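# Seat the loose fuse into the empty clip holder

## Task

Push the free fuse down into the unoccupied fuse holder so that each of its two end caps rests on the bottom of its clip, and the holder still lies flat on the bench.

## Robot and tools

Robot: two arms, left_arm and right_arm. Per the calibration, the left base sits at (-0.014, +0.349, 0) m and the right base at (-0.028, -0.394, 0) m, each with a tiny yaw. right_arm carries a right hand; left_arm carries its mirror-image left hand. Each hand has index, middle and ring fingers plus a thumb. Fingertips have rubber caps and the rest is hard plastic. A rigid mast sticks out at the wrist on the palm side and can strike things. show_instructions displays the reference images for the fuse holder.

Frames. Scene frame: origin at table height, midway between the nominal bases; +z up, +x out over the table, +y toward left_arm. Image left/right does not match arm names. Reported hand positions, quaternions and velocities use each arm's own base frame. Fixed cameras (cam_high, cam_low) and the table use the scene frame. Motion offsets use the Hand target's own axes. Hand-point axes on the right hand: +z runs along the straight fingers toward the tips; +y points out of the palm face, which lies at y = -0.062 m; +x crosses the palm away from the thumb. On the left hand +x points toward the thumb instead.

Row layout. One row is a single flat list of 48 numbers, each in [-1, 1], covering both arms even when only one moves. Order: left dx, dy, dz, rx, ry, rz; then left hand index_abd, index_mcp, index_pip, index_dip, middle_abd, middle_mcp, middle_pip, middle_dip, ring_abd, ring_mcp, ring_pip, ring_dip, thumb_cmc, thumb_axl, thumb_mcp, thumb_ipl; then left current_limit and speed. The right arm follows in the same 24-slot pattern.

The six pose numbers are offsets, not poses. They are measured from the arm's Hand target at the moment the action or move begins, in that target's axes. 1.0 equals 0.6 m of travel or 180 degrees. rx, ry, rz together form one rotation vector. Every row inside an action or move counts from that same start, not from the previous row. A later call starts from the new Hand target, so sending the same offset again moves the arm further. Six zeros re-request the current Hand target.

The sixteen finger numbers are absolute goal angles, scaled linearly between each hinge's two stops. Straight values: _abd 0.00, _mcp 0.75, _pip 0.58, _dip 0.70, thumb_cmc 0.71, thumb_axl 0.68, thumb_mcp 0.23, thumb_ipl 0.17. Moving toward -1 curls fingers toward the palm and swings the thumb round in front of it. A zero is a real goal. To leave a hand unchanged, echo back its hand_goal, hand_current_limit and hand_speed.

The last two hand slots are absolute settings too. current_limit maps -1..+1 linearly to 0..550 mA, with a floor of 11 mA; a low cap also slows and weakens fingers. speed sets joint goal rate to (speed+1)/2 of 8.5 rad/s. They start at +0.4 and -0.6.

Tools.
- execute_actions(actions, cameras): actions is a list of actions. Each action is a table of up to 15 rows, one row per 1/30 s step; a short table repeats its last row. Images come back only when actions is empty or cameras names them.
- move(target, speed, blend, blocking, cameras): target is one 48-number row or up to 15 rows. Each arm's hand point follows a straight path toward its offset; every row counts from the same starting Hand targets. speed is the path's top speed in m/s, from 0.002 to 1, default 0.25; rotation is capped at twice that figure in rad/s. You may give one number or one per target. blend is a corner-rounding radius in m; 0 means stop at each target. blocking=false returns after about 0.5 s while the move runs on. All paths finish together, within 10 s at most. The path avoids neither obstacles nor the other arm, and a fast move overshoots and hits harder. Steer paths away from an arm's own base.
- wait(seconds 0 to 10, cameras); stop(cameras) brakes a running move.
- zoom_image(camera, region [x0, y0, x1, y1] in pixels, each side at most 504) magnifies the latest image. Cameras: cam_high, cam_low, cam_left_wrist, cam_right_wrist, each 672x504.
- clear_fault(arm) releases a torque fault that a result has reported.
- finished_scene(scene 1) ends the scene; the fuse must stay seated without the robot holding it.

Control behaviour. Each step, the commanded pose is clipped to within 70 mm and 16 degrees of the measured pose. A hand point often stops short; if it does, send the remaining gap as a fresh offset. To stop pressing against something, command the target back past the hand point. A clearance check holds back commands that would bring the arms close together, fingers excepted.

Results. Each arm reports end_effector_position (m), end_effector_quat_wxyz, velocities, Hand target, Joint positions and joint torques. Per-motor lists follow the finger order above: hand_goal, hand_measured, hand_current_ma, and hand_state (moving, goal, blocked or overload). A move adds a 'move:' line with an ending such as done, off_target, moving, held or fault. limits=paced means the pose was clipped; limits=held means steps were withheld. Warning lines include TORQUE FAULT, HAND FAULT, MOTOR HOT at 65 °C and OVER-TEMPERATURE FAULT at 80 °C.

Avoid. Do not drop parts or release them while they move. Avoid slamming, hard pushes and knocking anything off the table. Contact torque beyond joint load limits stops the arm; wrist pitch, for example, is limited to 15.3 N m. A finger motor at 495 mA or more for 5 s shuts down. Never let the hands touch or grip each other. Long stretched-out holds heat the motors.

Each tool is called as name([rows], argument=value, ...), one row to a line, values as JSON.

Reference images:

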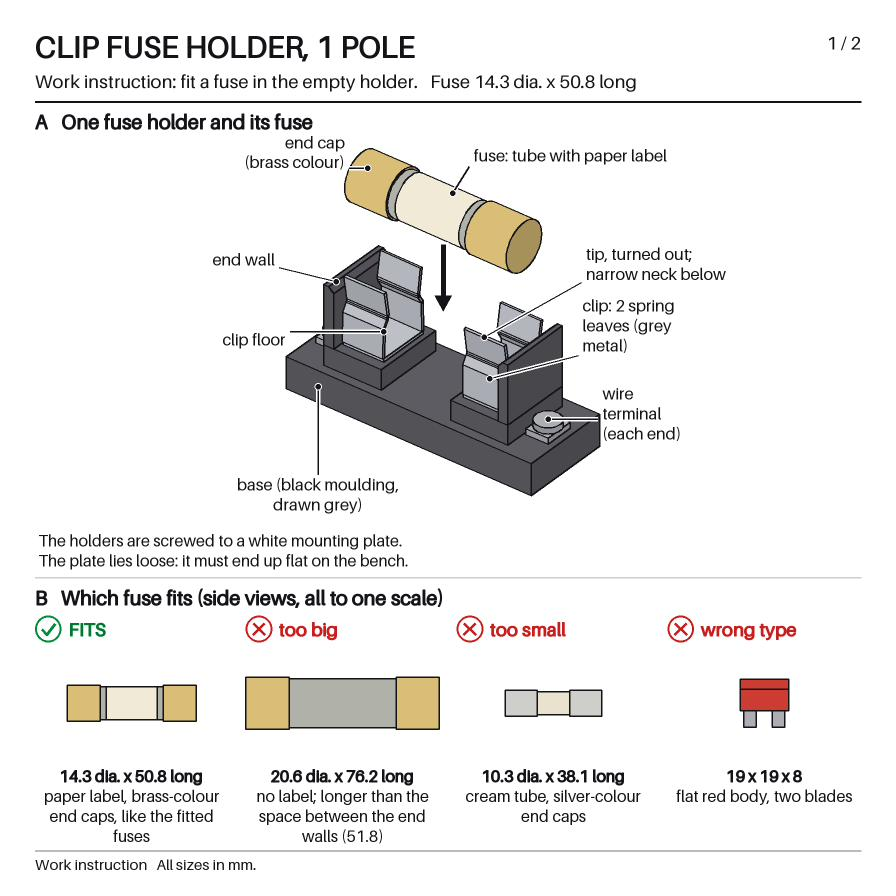

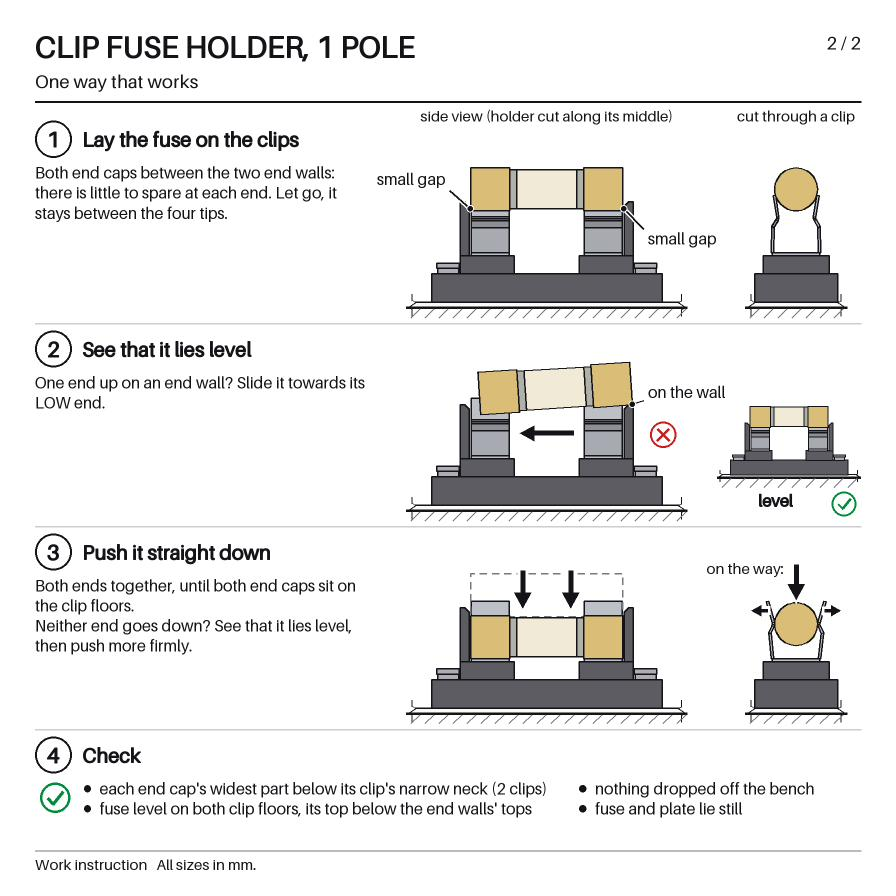

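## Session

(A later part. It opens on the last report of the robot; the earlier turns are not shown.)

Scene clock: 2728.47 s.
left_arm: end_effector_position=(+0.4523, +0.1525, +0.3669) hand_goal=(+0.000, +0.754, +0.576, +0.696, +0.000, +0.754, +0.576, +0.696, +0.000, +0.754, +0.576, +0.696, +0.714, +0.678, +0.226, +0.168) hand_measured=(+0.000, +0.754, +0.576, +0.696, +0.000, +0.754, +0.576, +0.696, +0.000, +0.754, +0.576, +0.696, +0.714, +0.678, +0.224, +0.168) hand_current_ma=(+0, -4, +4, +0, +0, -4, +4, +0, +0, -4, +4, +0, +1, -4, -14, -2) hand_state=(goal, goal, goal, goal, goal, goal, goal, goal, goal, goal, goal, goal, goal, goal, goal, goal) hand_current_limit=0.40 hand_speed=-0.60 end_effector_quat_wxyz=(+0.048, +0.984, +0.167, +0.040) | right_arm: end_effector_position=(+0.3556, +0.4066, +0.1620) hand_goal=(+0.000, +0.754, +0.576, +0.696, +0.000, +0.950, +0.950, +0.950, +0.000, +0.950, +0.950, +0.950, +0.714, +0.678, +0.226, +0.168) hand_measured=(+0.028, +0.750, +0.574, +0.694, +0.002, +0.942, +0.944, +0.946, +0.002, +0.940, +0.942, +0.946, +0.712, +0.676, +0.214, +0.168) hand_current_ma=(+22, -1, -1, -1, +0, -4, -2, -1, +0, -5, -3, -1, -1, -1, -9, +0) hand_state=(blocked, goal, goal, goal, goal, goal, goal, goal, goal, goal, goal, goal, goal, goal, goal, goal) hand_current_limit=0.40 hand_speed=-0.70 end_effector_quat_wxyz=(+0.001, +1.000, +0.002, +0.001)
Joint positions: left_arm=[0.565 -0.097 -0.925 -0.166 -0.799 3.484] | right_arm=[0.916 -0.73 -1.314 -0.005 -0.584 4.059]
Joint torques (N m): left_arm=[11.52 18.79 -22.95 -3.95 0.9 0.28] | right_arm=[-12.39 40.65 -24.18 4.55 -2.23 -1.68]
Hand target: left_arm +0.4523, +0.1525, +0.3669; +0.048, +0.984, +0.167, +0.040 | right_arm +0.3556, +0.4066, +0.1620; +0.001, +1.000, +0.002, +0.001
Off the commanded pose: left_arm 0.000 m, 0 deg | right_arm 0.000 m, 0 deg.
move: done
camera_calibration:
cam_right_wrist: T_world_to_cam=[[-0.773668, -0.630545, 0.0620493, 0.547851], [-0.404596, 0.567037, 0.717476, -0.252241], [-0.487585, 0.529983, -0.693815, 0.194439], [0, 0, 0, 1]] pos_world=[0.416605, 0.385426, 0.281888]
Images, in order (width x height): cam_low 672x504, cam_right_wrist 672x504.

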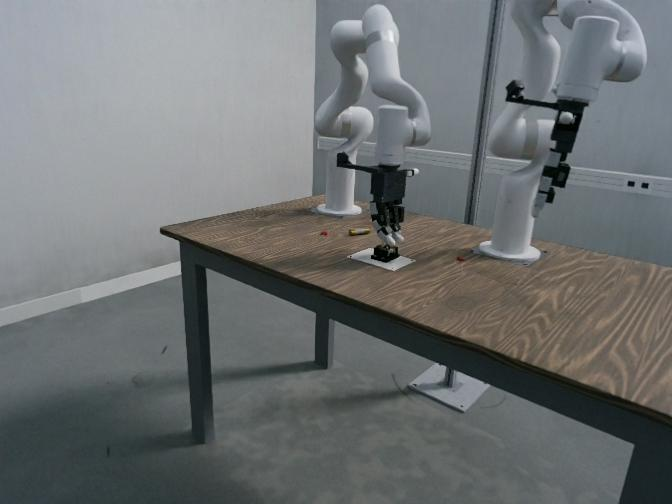

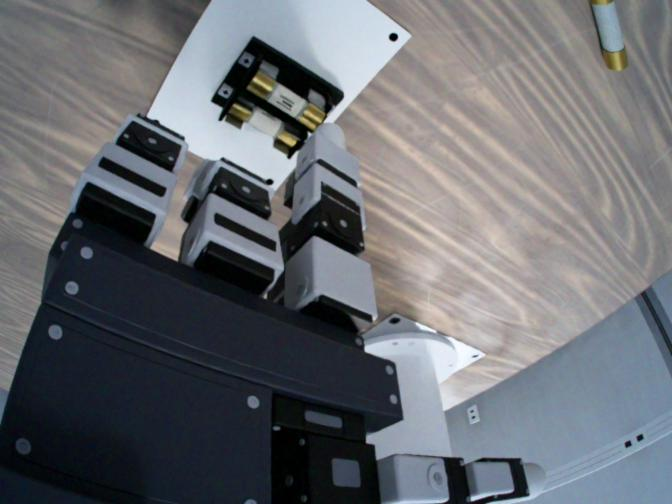

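move(target=[0,0,0,0,0,0,0,0.754,0.576,0.696,0,0.754,0.576,0.696,0,0.754,0.576,0.696,0.714,0.678,0.226,0.168,0.4,-0.6, 0.005,0,0,0,0,0,0,0.754,0.576,0.696,0,0.95,0.95,0.95,0,0.95,0.95,0.95,0.714,0.678,0.226,0.168,0.4,-0.7], speed=0.02, cameras=["cam_low","cam_right_wrist"])

zoom_image(camera="cam_right_wrist", region=[240, 50, 360, 170])

zoom_image(camera="cam_low", region=[368, 238, 398, 260])

Scene clock: 2739.57 s.
left_arm: end_effector_position=(+0.4523, +0.1525, +0.3669) hand_goal=(+0.000, +0.754, +0.576, +0.696, +0.000, +0.754, +0.576, +0.696, +0.000, +0.754, +0.576, +0.696, +0.714, +0.678, +0.226, +0.168) hand_measured=(+0.000, +0.754, +0.576, +0.696, +0.000, +0.754, +0.576, +0.696, +0.000, +0.754, +0.576, +0.696, +0.714, +0.678, +0.224, +0.168) hand_current_ma=(+0, -4, +4, +0, +0, -4, +4, +0, +0, -4, +4, +0, +1, -4, -14, -2) hand_state=(goal, goal, goal, goal, goal, goal, goal, goal, goal, goal, goal, goal, goal, goal, goal, goal) hand_current_limit=0.40 hand_speed=-0.60 end_effector_quat_wxyz=(+0.048, +0.984, +0.167, +0.040) | right_arm: end_effector_position=(+0.3586, +0.4066, +0.1620) hand_goal=(+0.000, +0.754, +0.576, +0.696, +0.000, +0.950, +0.950, +0.950, +0.000, +0.950, +0.950, +0.950, +0.714, +0.678, +0.226, +0.168) hand_measured=(+0.050, +0.750, +0.574, +0.694, +0.002, +0.942, +0.944, +0.946, +0.002, +0.940, +0.942, +0.946, +0.712, +0.676, +0.214, +0.168) hand_current_ma=(+54, -1, +0, -1, +0, -4, -2, -1, +0, -5, -3, -1, -1, -1, -9, +0) hand_state=(blocked, goal, goal, goal, goal, goal, goal, goal, goal, goal, goal, goal, goal, goal, goal, goal) hand_current_limit=0.40 hand_speed=-0.70 end_effector_quat_wxyz=(+0.001, +1.000, +0.002, +0.001)
Joint positions: left_arm=[0.565 -0.097 -0.925 -0.166 -0.799 3.484] | right_arm=[0.913 -0.734 -1.32 -0.005 -0.586 4.055]
Joint torques (N m): left_arm=[12.04 19.13 -22.89 -3.78 0.8 0.19] | right_arm=[-13.71 42.18 -23.95 3.74 -2.08 -1.54]
Hand target: left_arm +0.4523, +0.1525, +0.3669; +0.048, +0.984, +0.167, +0.040 | right_arm +0.3586, +0.4066, +0.1620; +0.001, +1.000, +0.002, +0.001
Off the commanded pose: left_arm 0.000 m, 0 deg | right_arm 0.000 m, 0 deg.
move: done
camera_calibration:
cam_right_wrist: T_world_to_cam=[[-0.773668, -0.630545, 0.0620493, 0.550095], [-0.404596, 0.567037, 0.717476, -0.251068], [-0.487585, 0.529983, -0.693815, 0.195853], [0, 0, 0, 1]] pos_world=[0.419505, 0.385426, 0.281888]
Images, in order (width x height): cam_low 672x504, cam_right_wrist 672x504.

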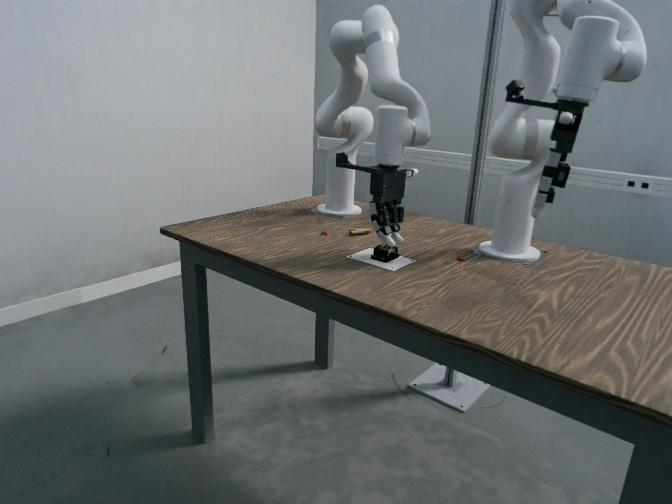

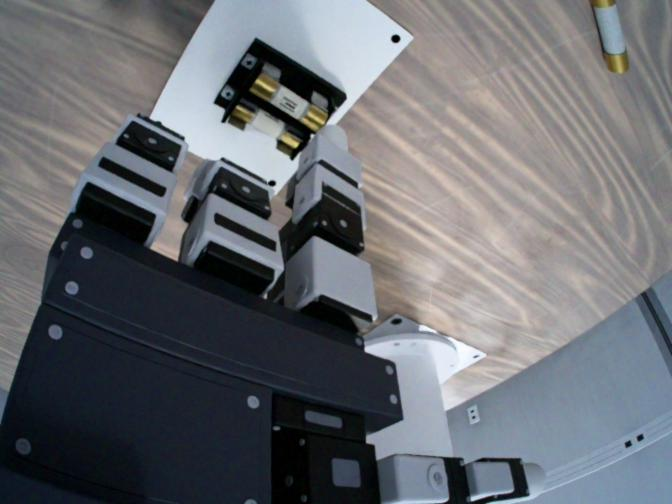

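Scaled by 4.200 from the camera's 672x504 image, which has a finer 960x720 frame.

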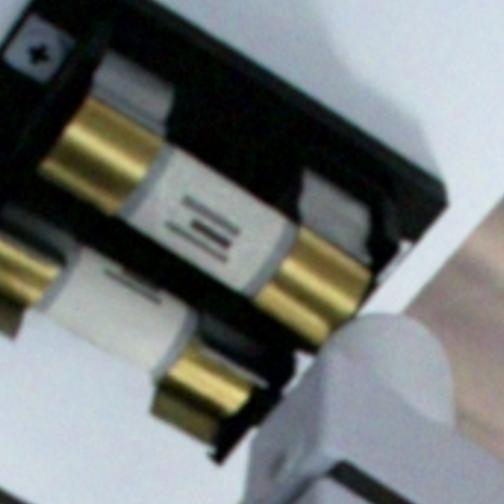

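Scaled by 16.800 from the camera's 672x504 image, which has a finer 960x720 frame.

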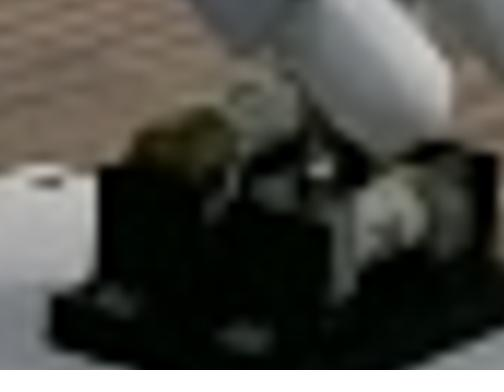

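move([
  [0,0,0,0,0,0,0,0.754,0.576,0.696,0,0.754,0.576,0.696,0,0.754,0.576,0.696,0.714,0.678,0.226,0.168,0.4,-0.6, -0.0167,0,0,0,0,0,0,0.754,0.576,0.696,0,0.95,0.95,0.95,0,0.95,0.95,0.95,0.714,0.678,0.226,0.168,0.4,-0.7],
  [0,0,0,0,0,0,0,0.754,0.576,0.696,0,0.754,0.576,0.696,0,0.754,0.576,0.696,0.714,0.678,0.226,0.168,0.4,-0.6, -0.0167,0,-0.0333,0,0,0,0,0.754,0.576,0.696,0,0.95,0.95,0.95,0,0.95,0.95,0.95,0.714,0.678,0.226,0.168,0.4,-0.7],
], speed=0.04, cameras=["cam_high","cam_low","cam_right_wrist"])

zoom_image(camera="cam_right_wrist", region=[200, 20, 340, 160])

zoom_image(camera="cam_low", region=[368, 238, 398, 260])

zoom_image(camera="cam_high", region=[410, 176, 440, 206])

Scene clock: 2758.80 s.
left_arm: end_effector_position=(+0.4523, +0.1525, +0.3669) hand_goal=(+0.000, +0.754, +0.576, +0.696, +0.000, +0.754, +0.576, +0.696, +0.000, +0.754, +0.576, +0.696, +0.714, +0.678, +0.226, +0.168) hand_measured=(+0.000, +0.754, +0.576, +0.696, +0.000, +0.754, +0.576, +0.696, +0.000, +0.754, +0.576, +0.696, +0.714, +0.678, +0.224, +0.168) hand_current_ma=(+0, -4, +4, +0, +0, -4, +4, +0, +0, -4, +4, +0, +1, -4, -14, -2) hand_state=(goal, goal, goal, goal, goal, goal, goal, goal, goal, goal, goal, goal, goal, goal, goal, goal) hand_current_limit=0.40 hand_speed=-0.60 end_effector_quat_wxyz=(+0.048, +0.984, +0.167, +0.040) | right_arm: end_effector_position=(+0.3486, +0.4066, +0.1819) hand_goal=(+0.000, +0.754, +0.576, +0.696, +0.000, +0.950, +0.950, +0.950, +0.000, +0.950, +0.950, +0.950, +0.714, +0.678, +0.226, +0.168) hand_measured=(+0.002, +0.752, +0.574, +0.694, +0.002, +0.942, +0.944, +0.946, +0.002, +0.940, +0.942, +0.946, +0.712, +0.676, +0.214, +0.168) hand_current_ma=(+0, +0, +0, +0, +0, -4, -2, -1, +0, -5, -3, -1, -1, -1, -9, +0) hand_state=(goal, goal, goal, goal, goal, goal, goal, goal, goal, goal, goal, goal, goal, goal, goal, goal) hand_current_limit=0.40 hand_speed=-0.70 end_effector_quat_wxyz=(+0.001, +1.000, +0.002, +0.001)
Joint positions: left_arm=[0.565 -0.097 -0.925 -0.166 -0.799 3.484] | right_arm=[0.926 -0.691 -1.302 -0.005 -0.611 4.068]
Joint torques (N m): left_arm=[11.39 18.48 -23.23 -3.69 0.84 0.12] | right_arm=[10.97 65.63 -24.16 4.7 -2.69 -0.68]
Hand target: left_arm +0.4523, +0.1525, +0.3669; +0.048, +0.984, +0.167, +0.040 | right_arm +0.3486, +0.4066, +0.1819; +0.001, +1.000, +0.002, +0.001
Off the commanded pose: left_arm 0.000 m, 0 deg | right_arm 0.000 m, 0 deg.
move: done
camera_calibration:
cam_right_wrist: T_world_to_cam=[[-0.77373, -0.630468, 0.0620613, 0.541116], [-0.404508, 0.567055, 0.717511, -0.269446], [-0.48756, 0.530055, -0.693777, 0.204735], [0, 0, 0, 1]] pos_world=[0.409505, 0.385426, 0.301788]
Images, in order (width x height): cam_high 672x504, cam_low 672x504, cam_right_wrist 672x504.

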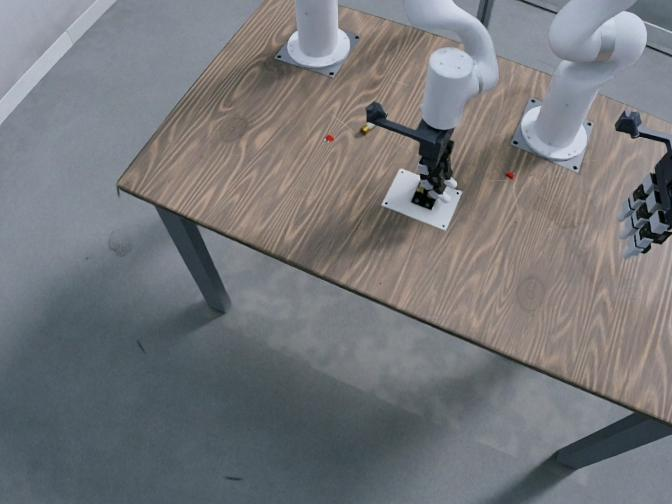

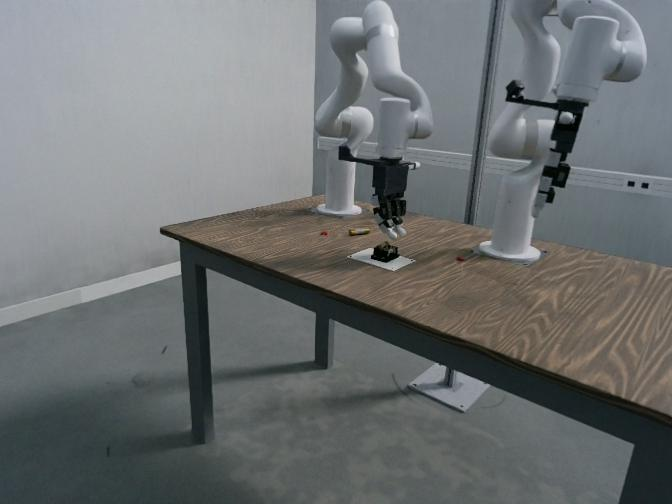

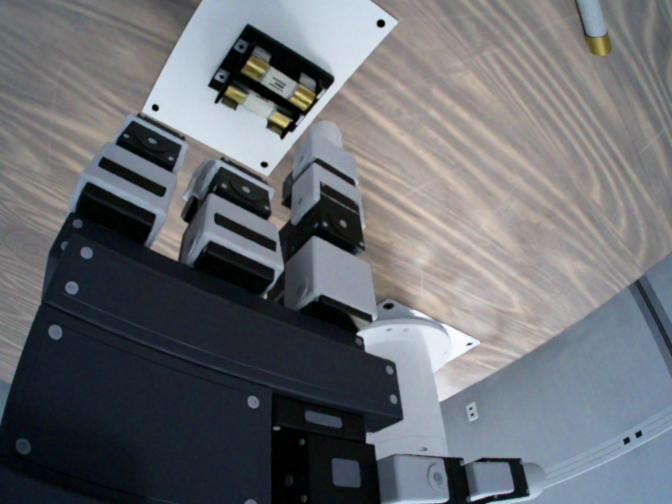

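Scaled by 3.600 from the camera's 672x504 image, which has a finer 960x720 frame.

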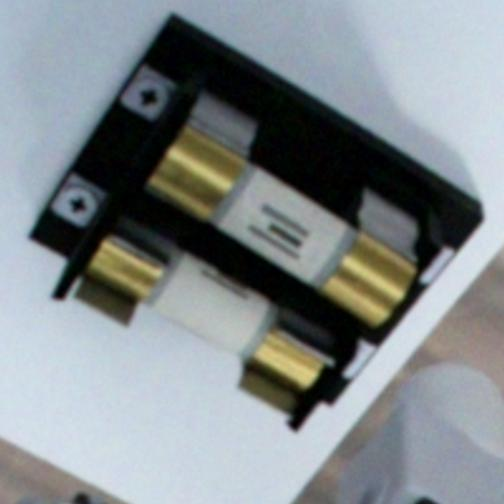

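Scaled by 16.800 from the camera's 672x504 image, which has a finer 960x720 frame.

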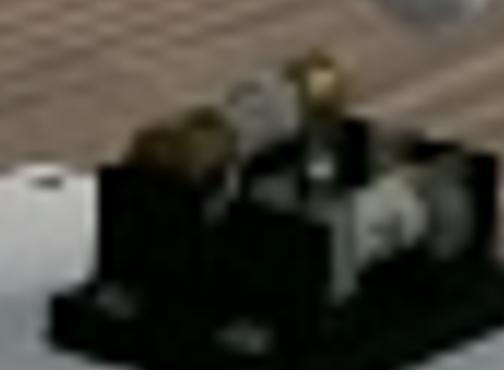

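Scaled by 16.800 from the camera's 672x504 image, which has a finer 960x720 frame.

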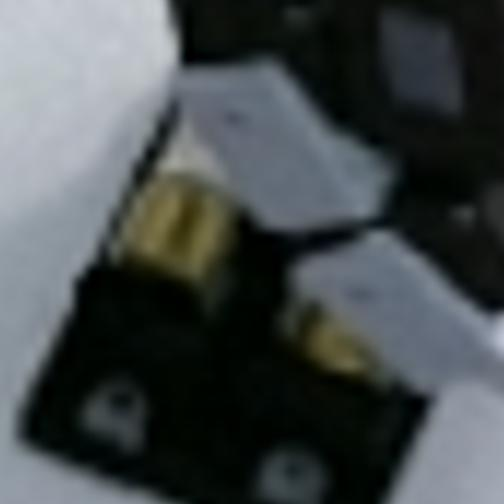

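move(target=[0,0,0,0,0,0,0,0.754,0.576,0.696,0,0.754,0.576,0.696,0,0.754,0.576,0.696,0.714,0.678,0.226,0.168,0.4,-0.6, 0.0315,0.001,0,0,0,0,0,0.754,0.576,0.696,0,0.95,0.95,0.95,0,0.95,0.95,0.95,0.714,0.678,0.226,0.168,0.4,-0.7], speed=0.04, cameras=["cam_high","cam_low","cam_right_wrist"])

zoom_image(camera="cam_right_wrist", region=[240, 40, 380, 180])

zoom_image(camera="cam_low", region=[368, 233, 398, 255])

Scene clock: 2779.90 s.
left_arm: end_effector_position=(+0.4523, +0.1525, +0.3669) hand_goal=(+0.000, +0.754, +0.576, +0.696, +0.000, +0.754, +0.576, +0.696, +0.000, +0.754, +0.576, +0.696, +0.714, +0.678, +0.226, +0.168) hand_measured=(+0.000, +0.754, +0.576, +0.696, +0.000, +0.754, +0.576, +0.696, +0.000, +0.754, +0.576, +0.696, +0.714, +0.678, +0.224, +0.168) hand_current_ma=(+0, -4, +4, +0, +0, -4, +4, +0, +0, -4, +4, +0, +1, -4, -14, -2) hand_state=(goal, goal, goal, goal, goal, goal, goal, goal, goal, goal, goal, goal, goal, goal, goal, goal) hand_current_limit=0.40 hand_speed=-0.60 end_effector_quat_wxyz=(+0.048, +0.984, +0.167, +0.040) | right_arm: end_effector_position=(+0.3674, +0.4061, +0.1820) hand_goal=(+0.000, +0.754, +0.576, +0.696, +0.000, +0.950, +0.950, +0.950, +0.000, +0.950, +0.950, +0.950, +0.714, +0.678, +0.226, +0.168) hand_measured=(+0.002, +0.752, +0.574, +0.694, +0.002, +0.942, +0.944, +0.946, +0.002, +0.940, +0.942, +0.946, +0.712, +0.676, +0.214, +0.168) hand_current_ma=(+0, +0, +0, +0, +0, -4, -2, -1, +0, -5, -3, -1, -1, -1, -9, +0) hand_state=(goal, goal, goal, goal, goal, goal, goal, goal, goal, goal, goal, goal, goal, goal, goal, goal) hand_current_limit=0.40 hand_speed=-0.70 end_effector_quat_wxyz=(+0.001, +1.000, +0.002, +0.001)
Joint positions: left_arm=[0.565 -0.097 -0.925 -0.166 -0.799 3.484] | right_arm=[0.901 -0.714 -1.342 -0.005 -0.627 4.043]
Joint torques (N m): left_arm=[11.5 18.43 -23.28 -3.86 0.84 0.12] | right_arm=[-11.96 42.61 -23.99 5.24 -2.69 -1.57]
Hand target: left_arm +0.4523, +0.1525, +0.3669; +0.048, +0.984, +0.167, +0.040 | right_arm +0.3675, +0.4061, +0.1820; +0.001, +1.000, +0.002, +0.001
Off the commanded pose: left_arm 0.000 m, 0 deg | right_arm 0.000 m, 0 deg.
move: done
camera_calibration:
cam_right_wrist: T_world_to_cam=[[-0.773637, -0.63059, 0.0619934, 0.555381], [-0.404657, 0.566988, 0.71748, -0.261433], [-0.487585, 0.529983, -0.693815, 0.214387], [0, 0, 0, 1]] pos_world=[0.428404, 0.384826, 0.301888]
Images, in order (width x height): cam_high 672x504, cam_low 672x504, cam_right_wrist 672x504.

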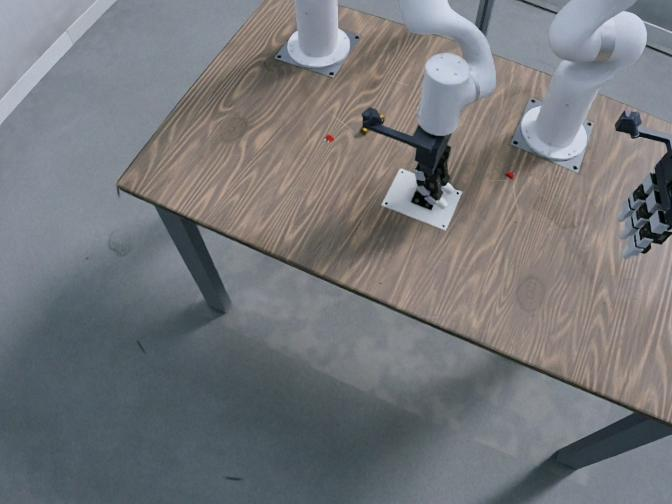

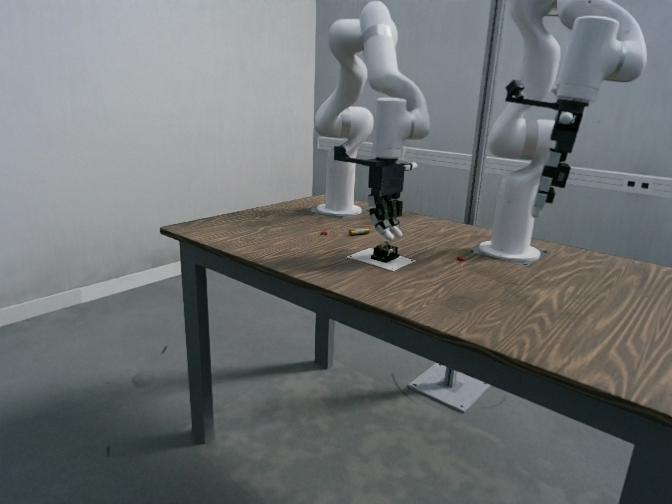

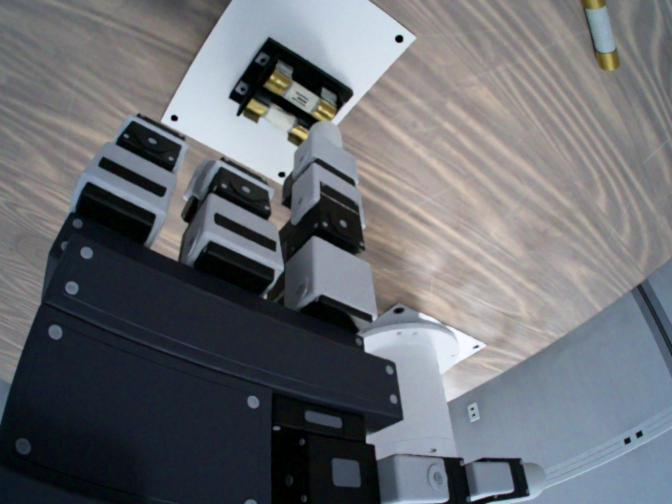

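Scaled by 3.600 from the camera's 672x504 image, which has a finer 960x720 frame.

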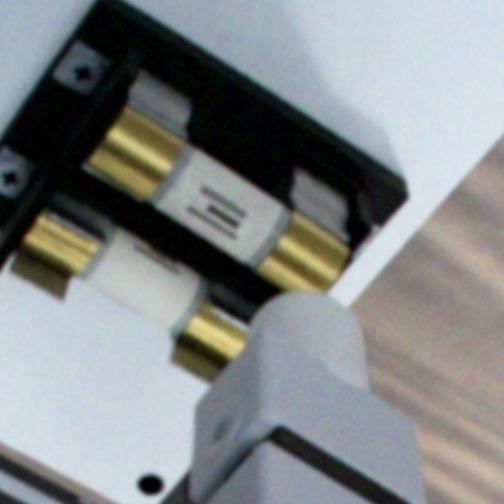

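Scaled by 16.800 from the camera's 672x504 image, which has a finer 960x720 frame.

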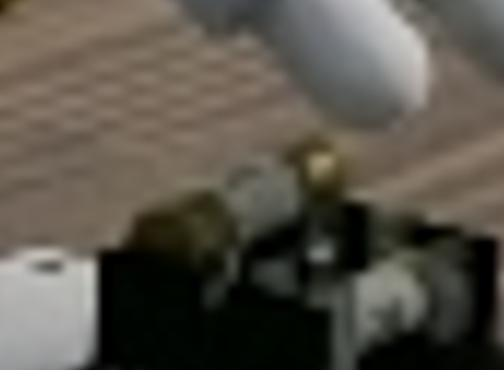

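zoom_image(camera="cam_low", region=[350, 180, 430, 270])

zoom_image(camera="cam_high", region=[380, 130, 480, 230])

Scaled by 5.600 from the camera's 672x504 image, which has a finer 960x720 frame.

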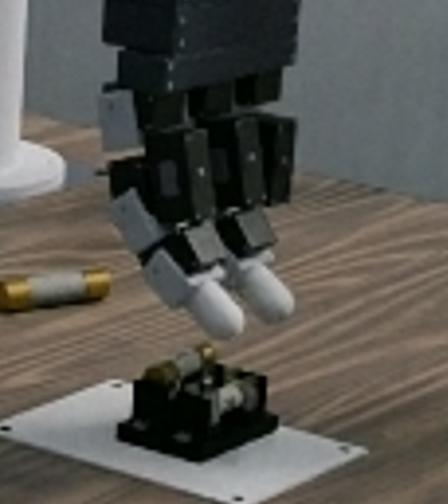

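Scaled by 5.040 from the camera's 672x504 image, which has a finer 960x720 frame.

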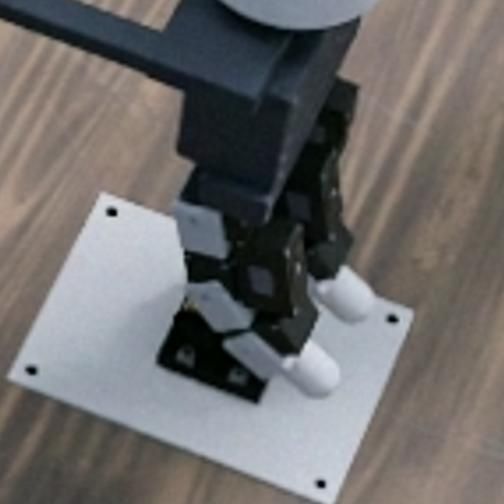

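move(target=[0,0,0,0,0,0,0,0.754,0.576,0.696,0,0.754,0.576,0.696,0,0.754,0.576,0.696,0.714,0.678,0.226,0.168,0.4,-0.6, 0.0017,0.0025,0.0117,0,0,0,0,0.754,0.576,0.696,0,0.95,0.95,0.95,0,0.95,0.95,0.95,0.714,0.678,0.226,0.168,0.4,-0.7], speed=0.03, cameras=["cam_low","cam_right_wrist"])

zoom_image(camera="cam_right_wrist", region=[260, 60, 380, 180])

zoom_image(camera="cam_low", region=[368, 233, 398, 255])

Scene clock: 2827.03 s.
left_arm: end_effector_position=(+0.4523, +0.1525, +0.3669) hand_goal=(+0.000, +0.754, +0.576, +0.696, +0.000, +0.754, +0.576, +0.696, +0.000, +0.754, +0.576, +0.696, +0.714, +0.678, +0.226, +0.168) hand_measured=(+0.000, +0.754, +0.576, +0.696, +0.000, +0.754, +0.576, +0.696, +0.000, +0.754, +0.576, +0.696, +0.714, +0.678, +0.224, +0.168) hand_current_ma=(+0, -4, +4, +0, +0, -4, +4, +0, +0, -4, +4, +0, +1, -4, -14, -2) hand_state=(goal, goal, goal, goal, goal, goal, goal, goal, goal, goal, goal, goal, goal, goal, goal, goal) hand_current_limit=0.40 hand_speed=-0.60 end_effector_quat_wxyz=(+0.048, +0.984, +0.167, +0.040) | right_arm: end_effector_position=(+0.3685, +0.4046, +0.1751) hand_goal=(+0.000, +0.754, +0.576, +0.696, +0.000, +0.950, +0.950, +0.950, +0.000, +0.950, +0.950, +0.950, +0.714, +0.678, +0.226, +0.168) hand_measured=(+0.002, +0.752, +0.574, +0.694, +0.002, +0.942, +0.944, +0.946, +0.002, +0.940, +0.942, +0.946, +0.712, +0.676, +0.214, +0.168) hand_current_ma=(+0, +0, +0, +0, +0, -4, -2, -1, +0, -5, -3, -1, -1, -1, -9, +0) hand_state=(goal, goal, goal, goal, goal, goal, goal, goal, goal, goal, goal, goal, goal, goal, goal, goal) hand_current_limit=0.40 hand_speed=-0.70 end_effector_quat_wxyz=(+0.001, +1.000, +0.002, +0.001)
Joint positions: left_arm=[0.565 -0.097 -0.925 -0.166 -0.799 3.484] | right_arm=[0.898 -0.723 -1.338 -0.005 -0.615 4.04]
Joint torques (N m): left_arm=[12.24 18.77 -23.07 -4.01 0.81 0.13] | right_arm=[-10.86 43.33 -13.54 0.42 2.35 -1.51]
Hand target: left_arm +0.4523, +0.1525, +0.3669; +0.048, +0.984, +0.167, +0.040 | right_arm +0.3685, +0.4046, +0.1750; +0.001, +1.000, +0.002, +0.001
Off the commanded pose: left_arm 0.000 m, 0 deg | right_arm 0.000 m, 0 deg.
move: done
camera_calibration:
cam_right_wrist: T_world_to_cam=[[-0.773728, -0.630472, 0.0620572, 0.555682], [-0.404513, 0.567051, 0.717511, -0.255308], [-0.48756, 0.530055, -0.693777, 0.21071], [0, 0, 0, 1]] pos_world=[0.429405, 0.383426, 0.294888]
Images, in order (width x height): cam_low 672x504, cam_right_wrist 672x504.

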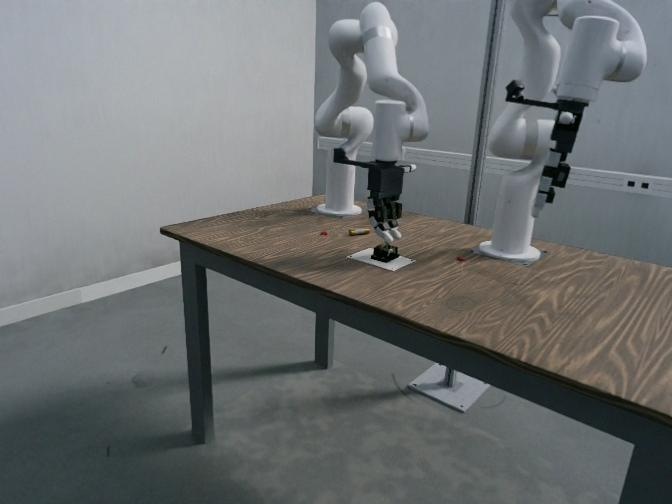

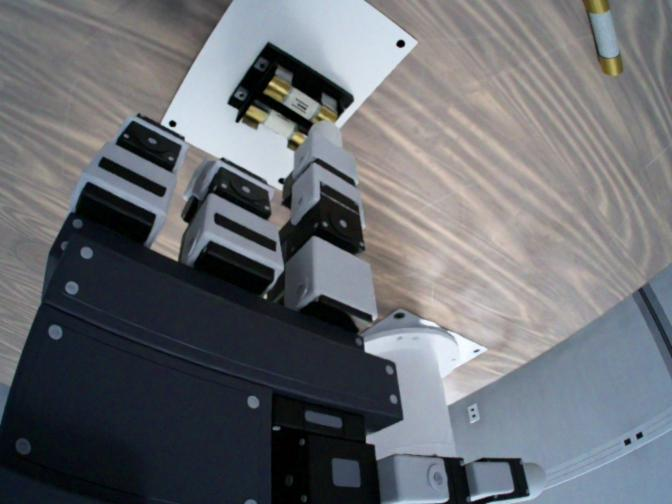

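Scaled by 4.200 from the camera's 672x504 image, which has a finer 960x720 frame.

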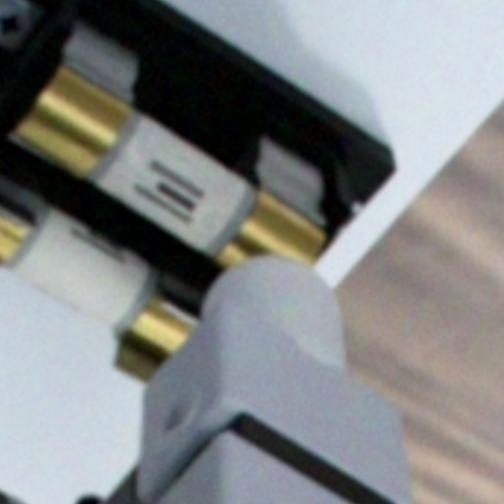

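Scaled by 16.800 from the camera's 672x504 image, which has a finer 960x720 frame.

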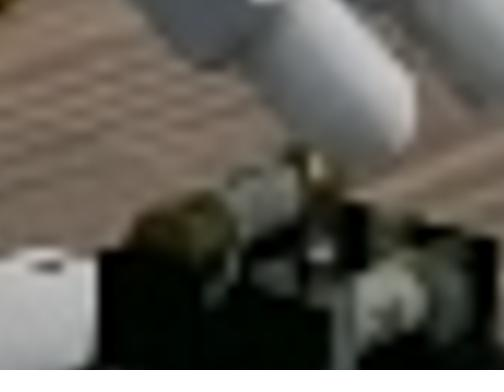

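move(target=[0,0,0,0,0,0,0,0.754,0.576,0.696,0,0.754,0.576,0.696,0,0.754,0.576,0.696,0.714,0.678,0.226,0.168,0.4,-0.6, 0,0,0.005,0,0,0, 0,0.754,0.576,0.696,0,0.95,0.95,0.95,0,0.95,0.95,0.95,0.714,0.678,0.226,0.168,0.4,-0.7], speed=0.02, cameras=["cam_low","cam_right_wrist"])

zoom_image(camera="cam_right_wrist", region=[260, 60, 380, 180])

zoom_image(camera="cam_low", region=[268, 40, 398, 170])

Scene clock: 2864.37 s.
left_arm: end_effector_position=(+0.4523, +0.1525, +0.3669) hand_goal=(+0.000, +0.754, +0.576, +0.696, +0.000, +0.754, +0.576, +0.696, +0.000, +0.754, +0.576, +0.696, +0.714, +0.678, +0.226, +0.168) hand_measured=(+0.000, +0.754, +0.576, +0.696, +0.000, +0.754, +0.576, +0.696, +0.000, +0.754, +0.576, +0.696, +0.714, +0.678, +0.224, +0.168) hand_current_ma=(+0, -4, +4, +0, +0, -4, +4, +0, +0, -4, +4, +0, +1, -4, -14, -2) hand_state=(goal, goal, goal, goal, goal, goal, goal, goal, goal, goal, goal, goal, goal, goal, goal, goal) hand_current_limit=0.40 hand_speed=-0.60 end_effector_quat_wxyz=(+0.048, +0.984, +0.167, +0.040) | right_arm: end_effector_position=(+0.3685, +0.4046, +0.1720) hand_goal=(+0.000, +0.754, +0.576, +0.696, +0.000, +0.950, +0.950, +0.950, +0.000, +0.950, +0.950, +0.950, +0.714, +0.678, +0.226, +0.168) hand_measured=(+0.002, +0.752, +0.574, +0.694, +0.002, +0.942, +0.944, +0.946, +0.002, +0.940, +0.942, +0.946, +0.712, +0.676, +0.214, +0.168) hand_current_ma=(+0, +0, +0, +0, +0, -4, -2, -1, +0, -5, -3, -1, -1, -1, -9, +0) hand_state=(goal, goal, goal, goal, goal, goal, goal, goal, goal, goal, goal, goal, goal, goal, goal, goal) hand_current_limit=0.40 hand_speed=-0.70 end_effector_quat_wxyz=(+0.001, +1.000, +0.002, +0.001)
Joint positions: left_arm=[0.565 -0.097 -0.925 -0.166 -0.799 3.484] | right_arm=[0.898 -0.728 -1.338 -0.005 -0.61 4.04]
Joint torques (N m): left_arm=[12.58 18.1 -23.45 -3.82 0.93 -0.02] | right_arm=[-11.47 42.86 -13.03 -2.73 2.37 -1.1]
Hand target: left_arm +0.4523, +0.1525, +0.3669; +0.048, +0.984, +0.167, +0.040 | right_arm +0.3685, +0.4046, +0.1720; +0.001, +1.000, +0.002, +0.001
Off the commanded pose: left_arm 0.000 m, 0 deg | right_arm 0.000 m, 0 deg.
move: done
camera_calibration:
cam_right_wrist: T_world_to_cam=[[-0.773643, -0.630581, 0.0620048, 0.555902], [-0.404645, 0.566998, 0.717479, -0.252971], [-0.487585, 0.529983, -0.693815, 0.20878], [0, 0, 0, 1]] pos_world=[0.429504, 0.383326, 0.291888]
Images, in order (width x height): cam_low 672x504, cam_right_wrist 672x504.

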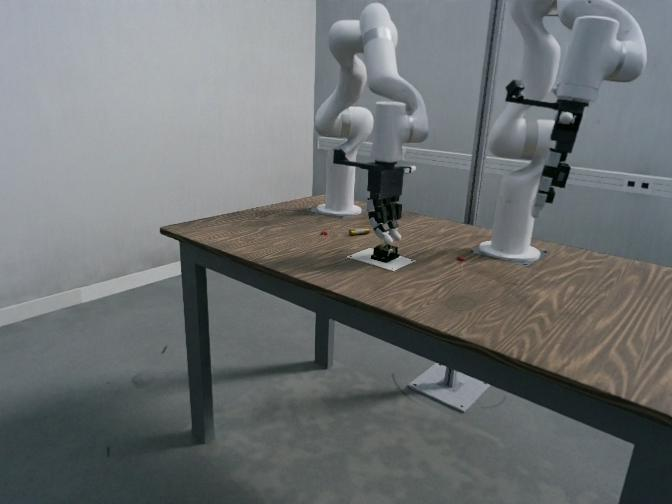

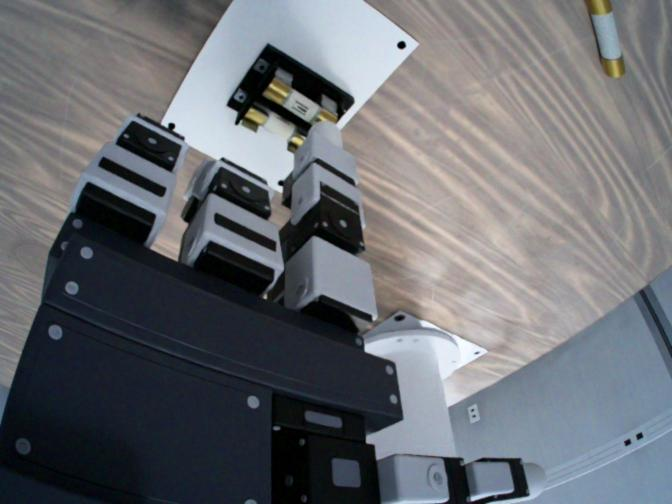

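Scaled by 4.200 from the camera's 672x504 image, which has a finer 960x720 frame.

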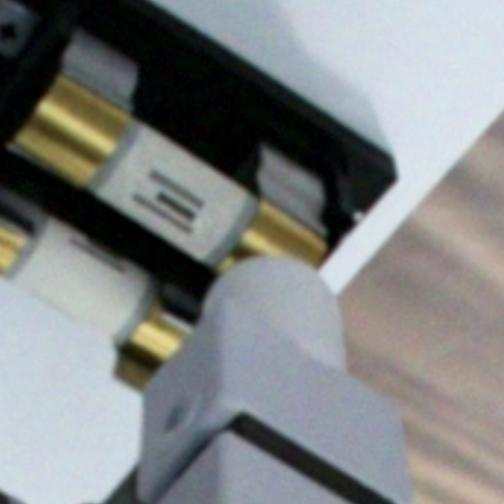

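Scaled by 3.877 from the camera's 672x504 image, which has a finer 960x720 frame.

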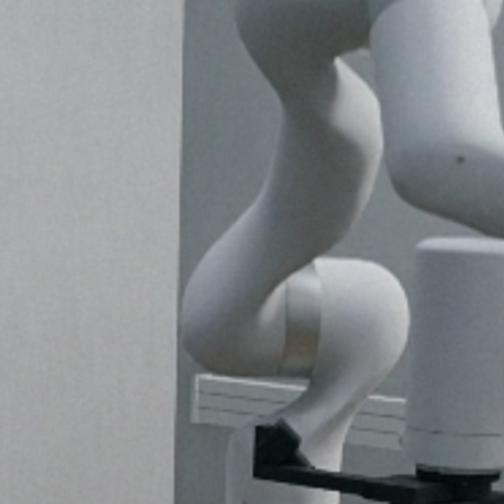

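move(target=[0,0,0,0,0,0,0,0.754,0.576,0.696,0,0.754,0.576,0.696,0,0.754,0.576,0.696,0.714,0.678,0.226,0.168,0.4,-0.6, 0,0,0.00333,0,0,0, 0,0.754,0.576,0.696,0,0.95,0.95,0.95,0,0.95,0.95,0.95,0.714,0.678,0.226,0.168,0.4,-0.7], speed=0.02, cameras=["cam_low","cam_right_wrist"])

zoom_image(camera="cam_right_wrist", region=[260, 60, 380, 180])

zoom_image(camera="cam_low", region=[368, 233, 398, 263])

Scene clock: 2885.87 s.
left_arm: end_effector_position=(+0.4523, +0.1525, +0.3669) hand_goal=(+0.000, +0.754, +0.576, +0.696, +0.000, +0.754, +0.576, +0.696, +0.000, +0.754, +0.576, +0.696, +0.714, +0.678, +0.226, +0.168) hand_measured=(+0.000, +0.754, +0.576, +0.696, +0.000, +0.754, +0.576, +0.696, +0.000, +0.754, +0.576, +0.696, +0.714, +0.678, +0.224, +0.168) hand_current_ma=(+0, -4, +4, +0, +0, -4, +4, +0, +0, -4, +4, +0, +1, -4, -14, -2) hand_state=(goal, goal, goal, goal, goal, goal, goal, goal, goal, goal, goal, goal, goal, goal, goal, goal) hand_current_limit=0.40 hand_speed=-0.60 end_effector_quat_wxyz=(+0.048, +0.984, +0.167, +0.040) | right_arm: end_effector_position=(+0.3685, +0.4046, +0.1700) hand_goal=(+0.000, +0.754, +0.576, +0.696, +0.000, +0.950, +0.950, +0.950, +0.000, +0.950, +0.950, +0.950, +0.714, +0.678, +0.226, +0.168) hand_measured=(+0.002, +0.752, +0.574, +0.694, +0.002, +0.942, +0.944, +0.946, +0.002, +0.940, +0.942, +0.946, +0.712, +0.676, +0.214, +0.168) hand_current_ma=(+0, +0, +0, +0, +0, -4, -2, -1, +0, -5, -3, -1, -1, -1, -9, +0) hand_state=(goal, goal, goal, goal, goal, goal, goal, goal, goal, goal, goal, goal, goal, goal, goal, goal) hand_current_limit=0.40 hand_speed=-0.70 end_effector_quat_wxyz=(+0.001, +1.000, +0.002, +0.001)
Joint positions: left_arm=[0.565 -0.097 -0.925 -0.166 -0.799 3.484] | right_arm=[0.898 -0.731 -1.338 -0.005 -0.606 4.04]
Joint torques (N m): left_arm=[11.01 18.49 -23.41 -3.68 0.84 0.04] | right_arm=[-11.07 40.69 -13.22 -2.89 2.48 1.09]
Hand target: left_arm +0.4523, +0.1525, +0.3669; +0.048, +0.984, +0.167, +0.040 | right_arm +0.3685, +0.4046, +0.1700; +0.001, +1.000, +0.002, +0.001
Off the commanded pose: left_arm 0.000 m, 0 deg | right_arm 0.000 m, 0 deg.
move: done
camera_calibration:
cam_right_wrist: T_world_to_cam=[[-0.773668, -0.630545, 0.0620493, 0.556011], [-0.404596, 0.567037, 0.717476, -0.251571], [-0.487585, 0.529983, -0.693815, 0.207392], [0, 0, 0, 1]] pos_world=[0.429505, 0.383326, 0.289888]
Images, in order (width x height): cam_low 672x504, cam_right_wrist 672x504.

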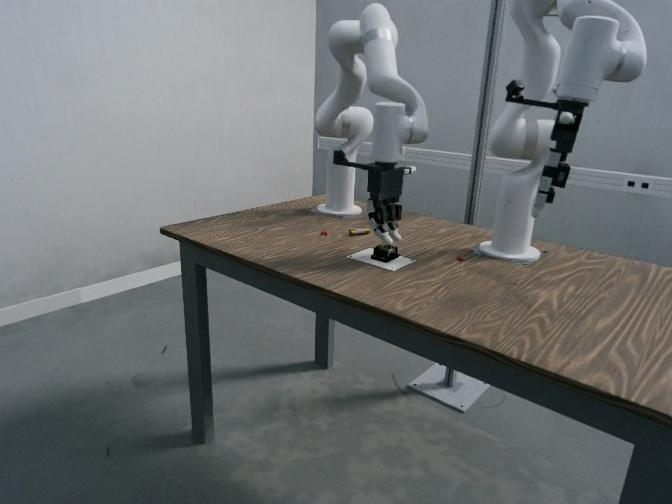

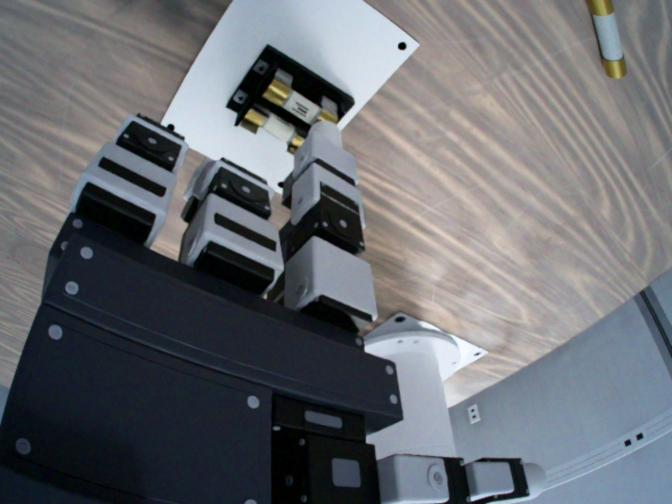

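Scaled by 4.200 from the camera's 672x504 image, which has a finer 960x720 frame.

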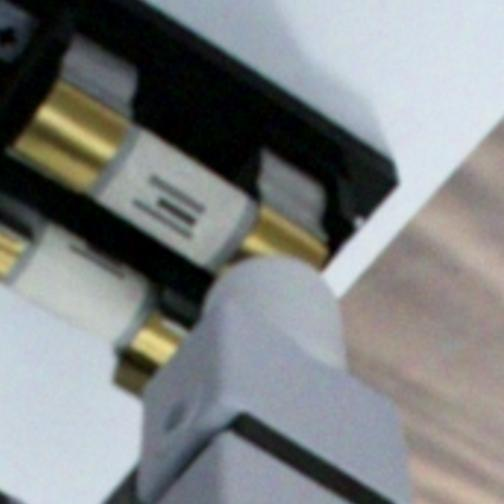

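Scaled by 16.800 from the camera's 672x504 image, which has a finer 960x720 frame.

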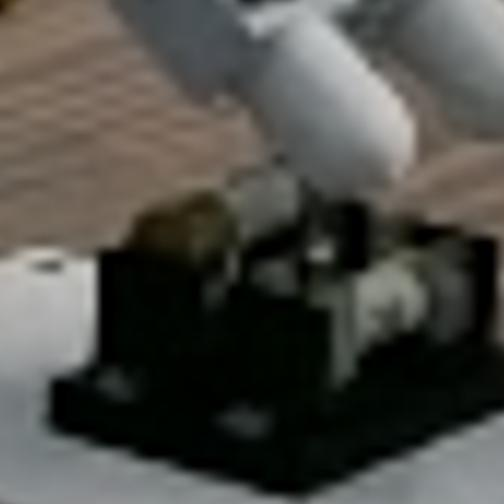

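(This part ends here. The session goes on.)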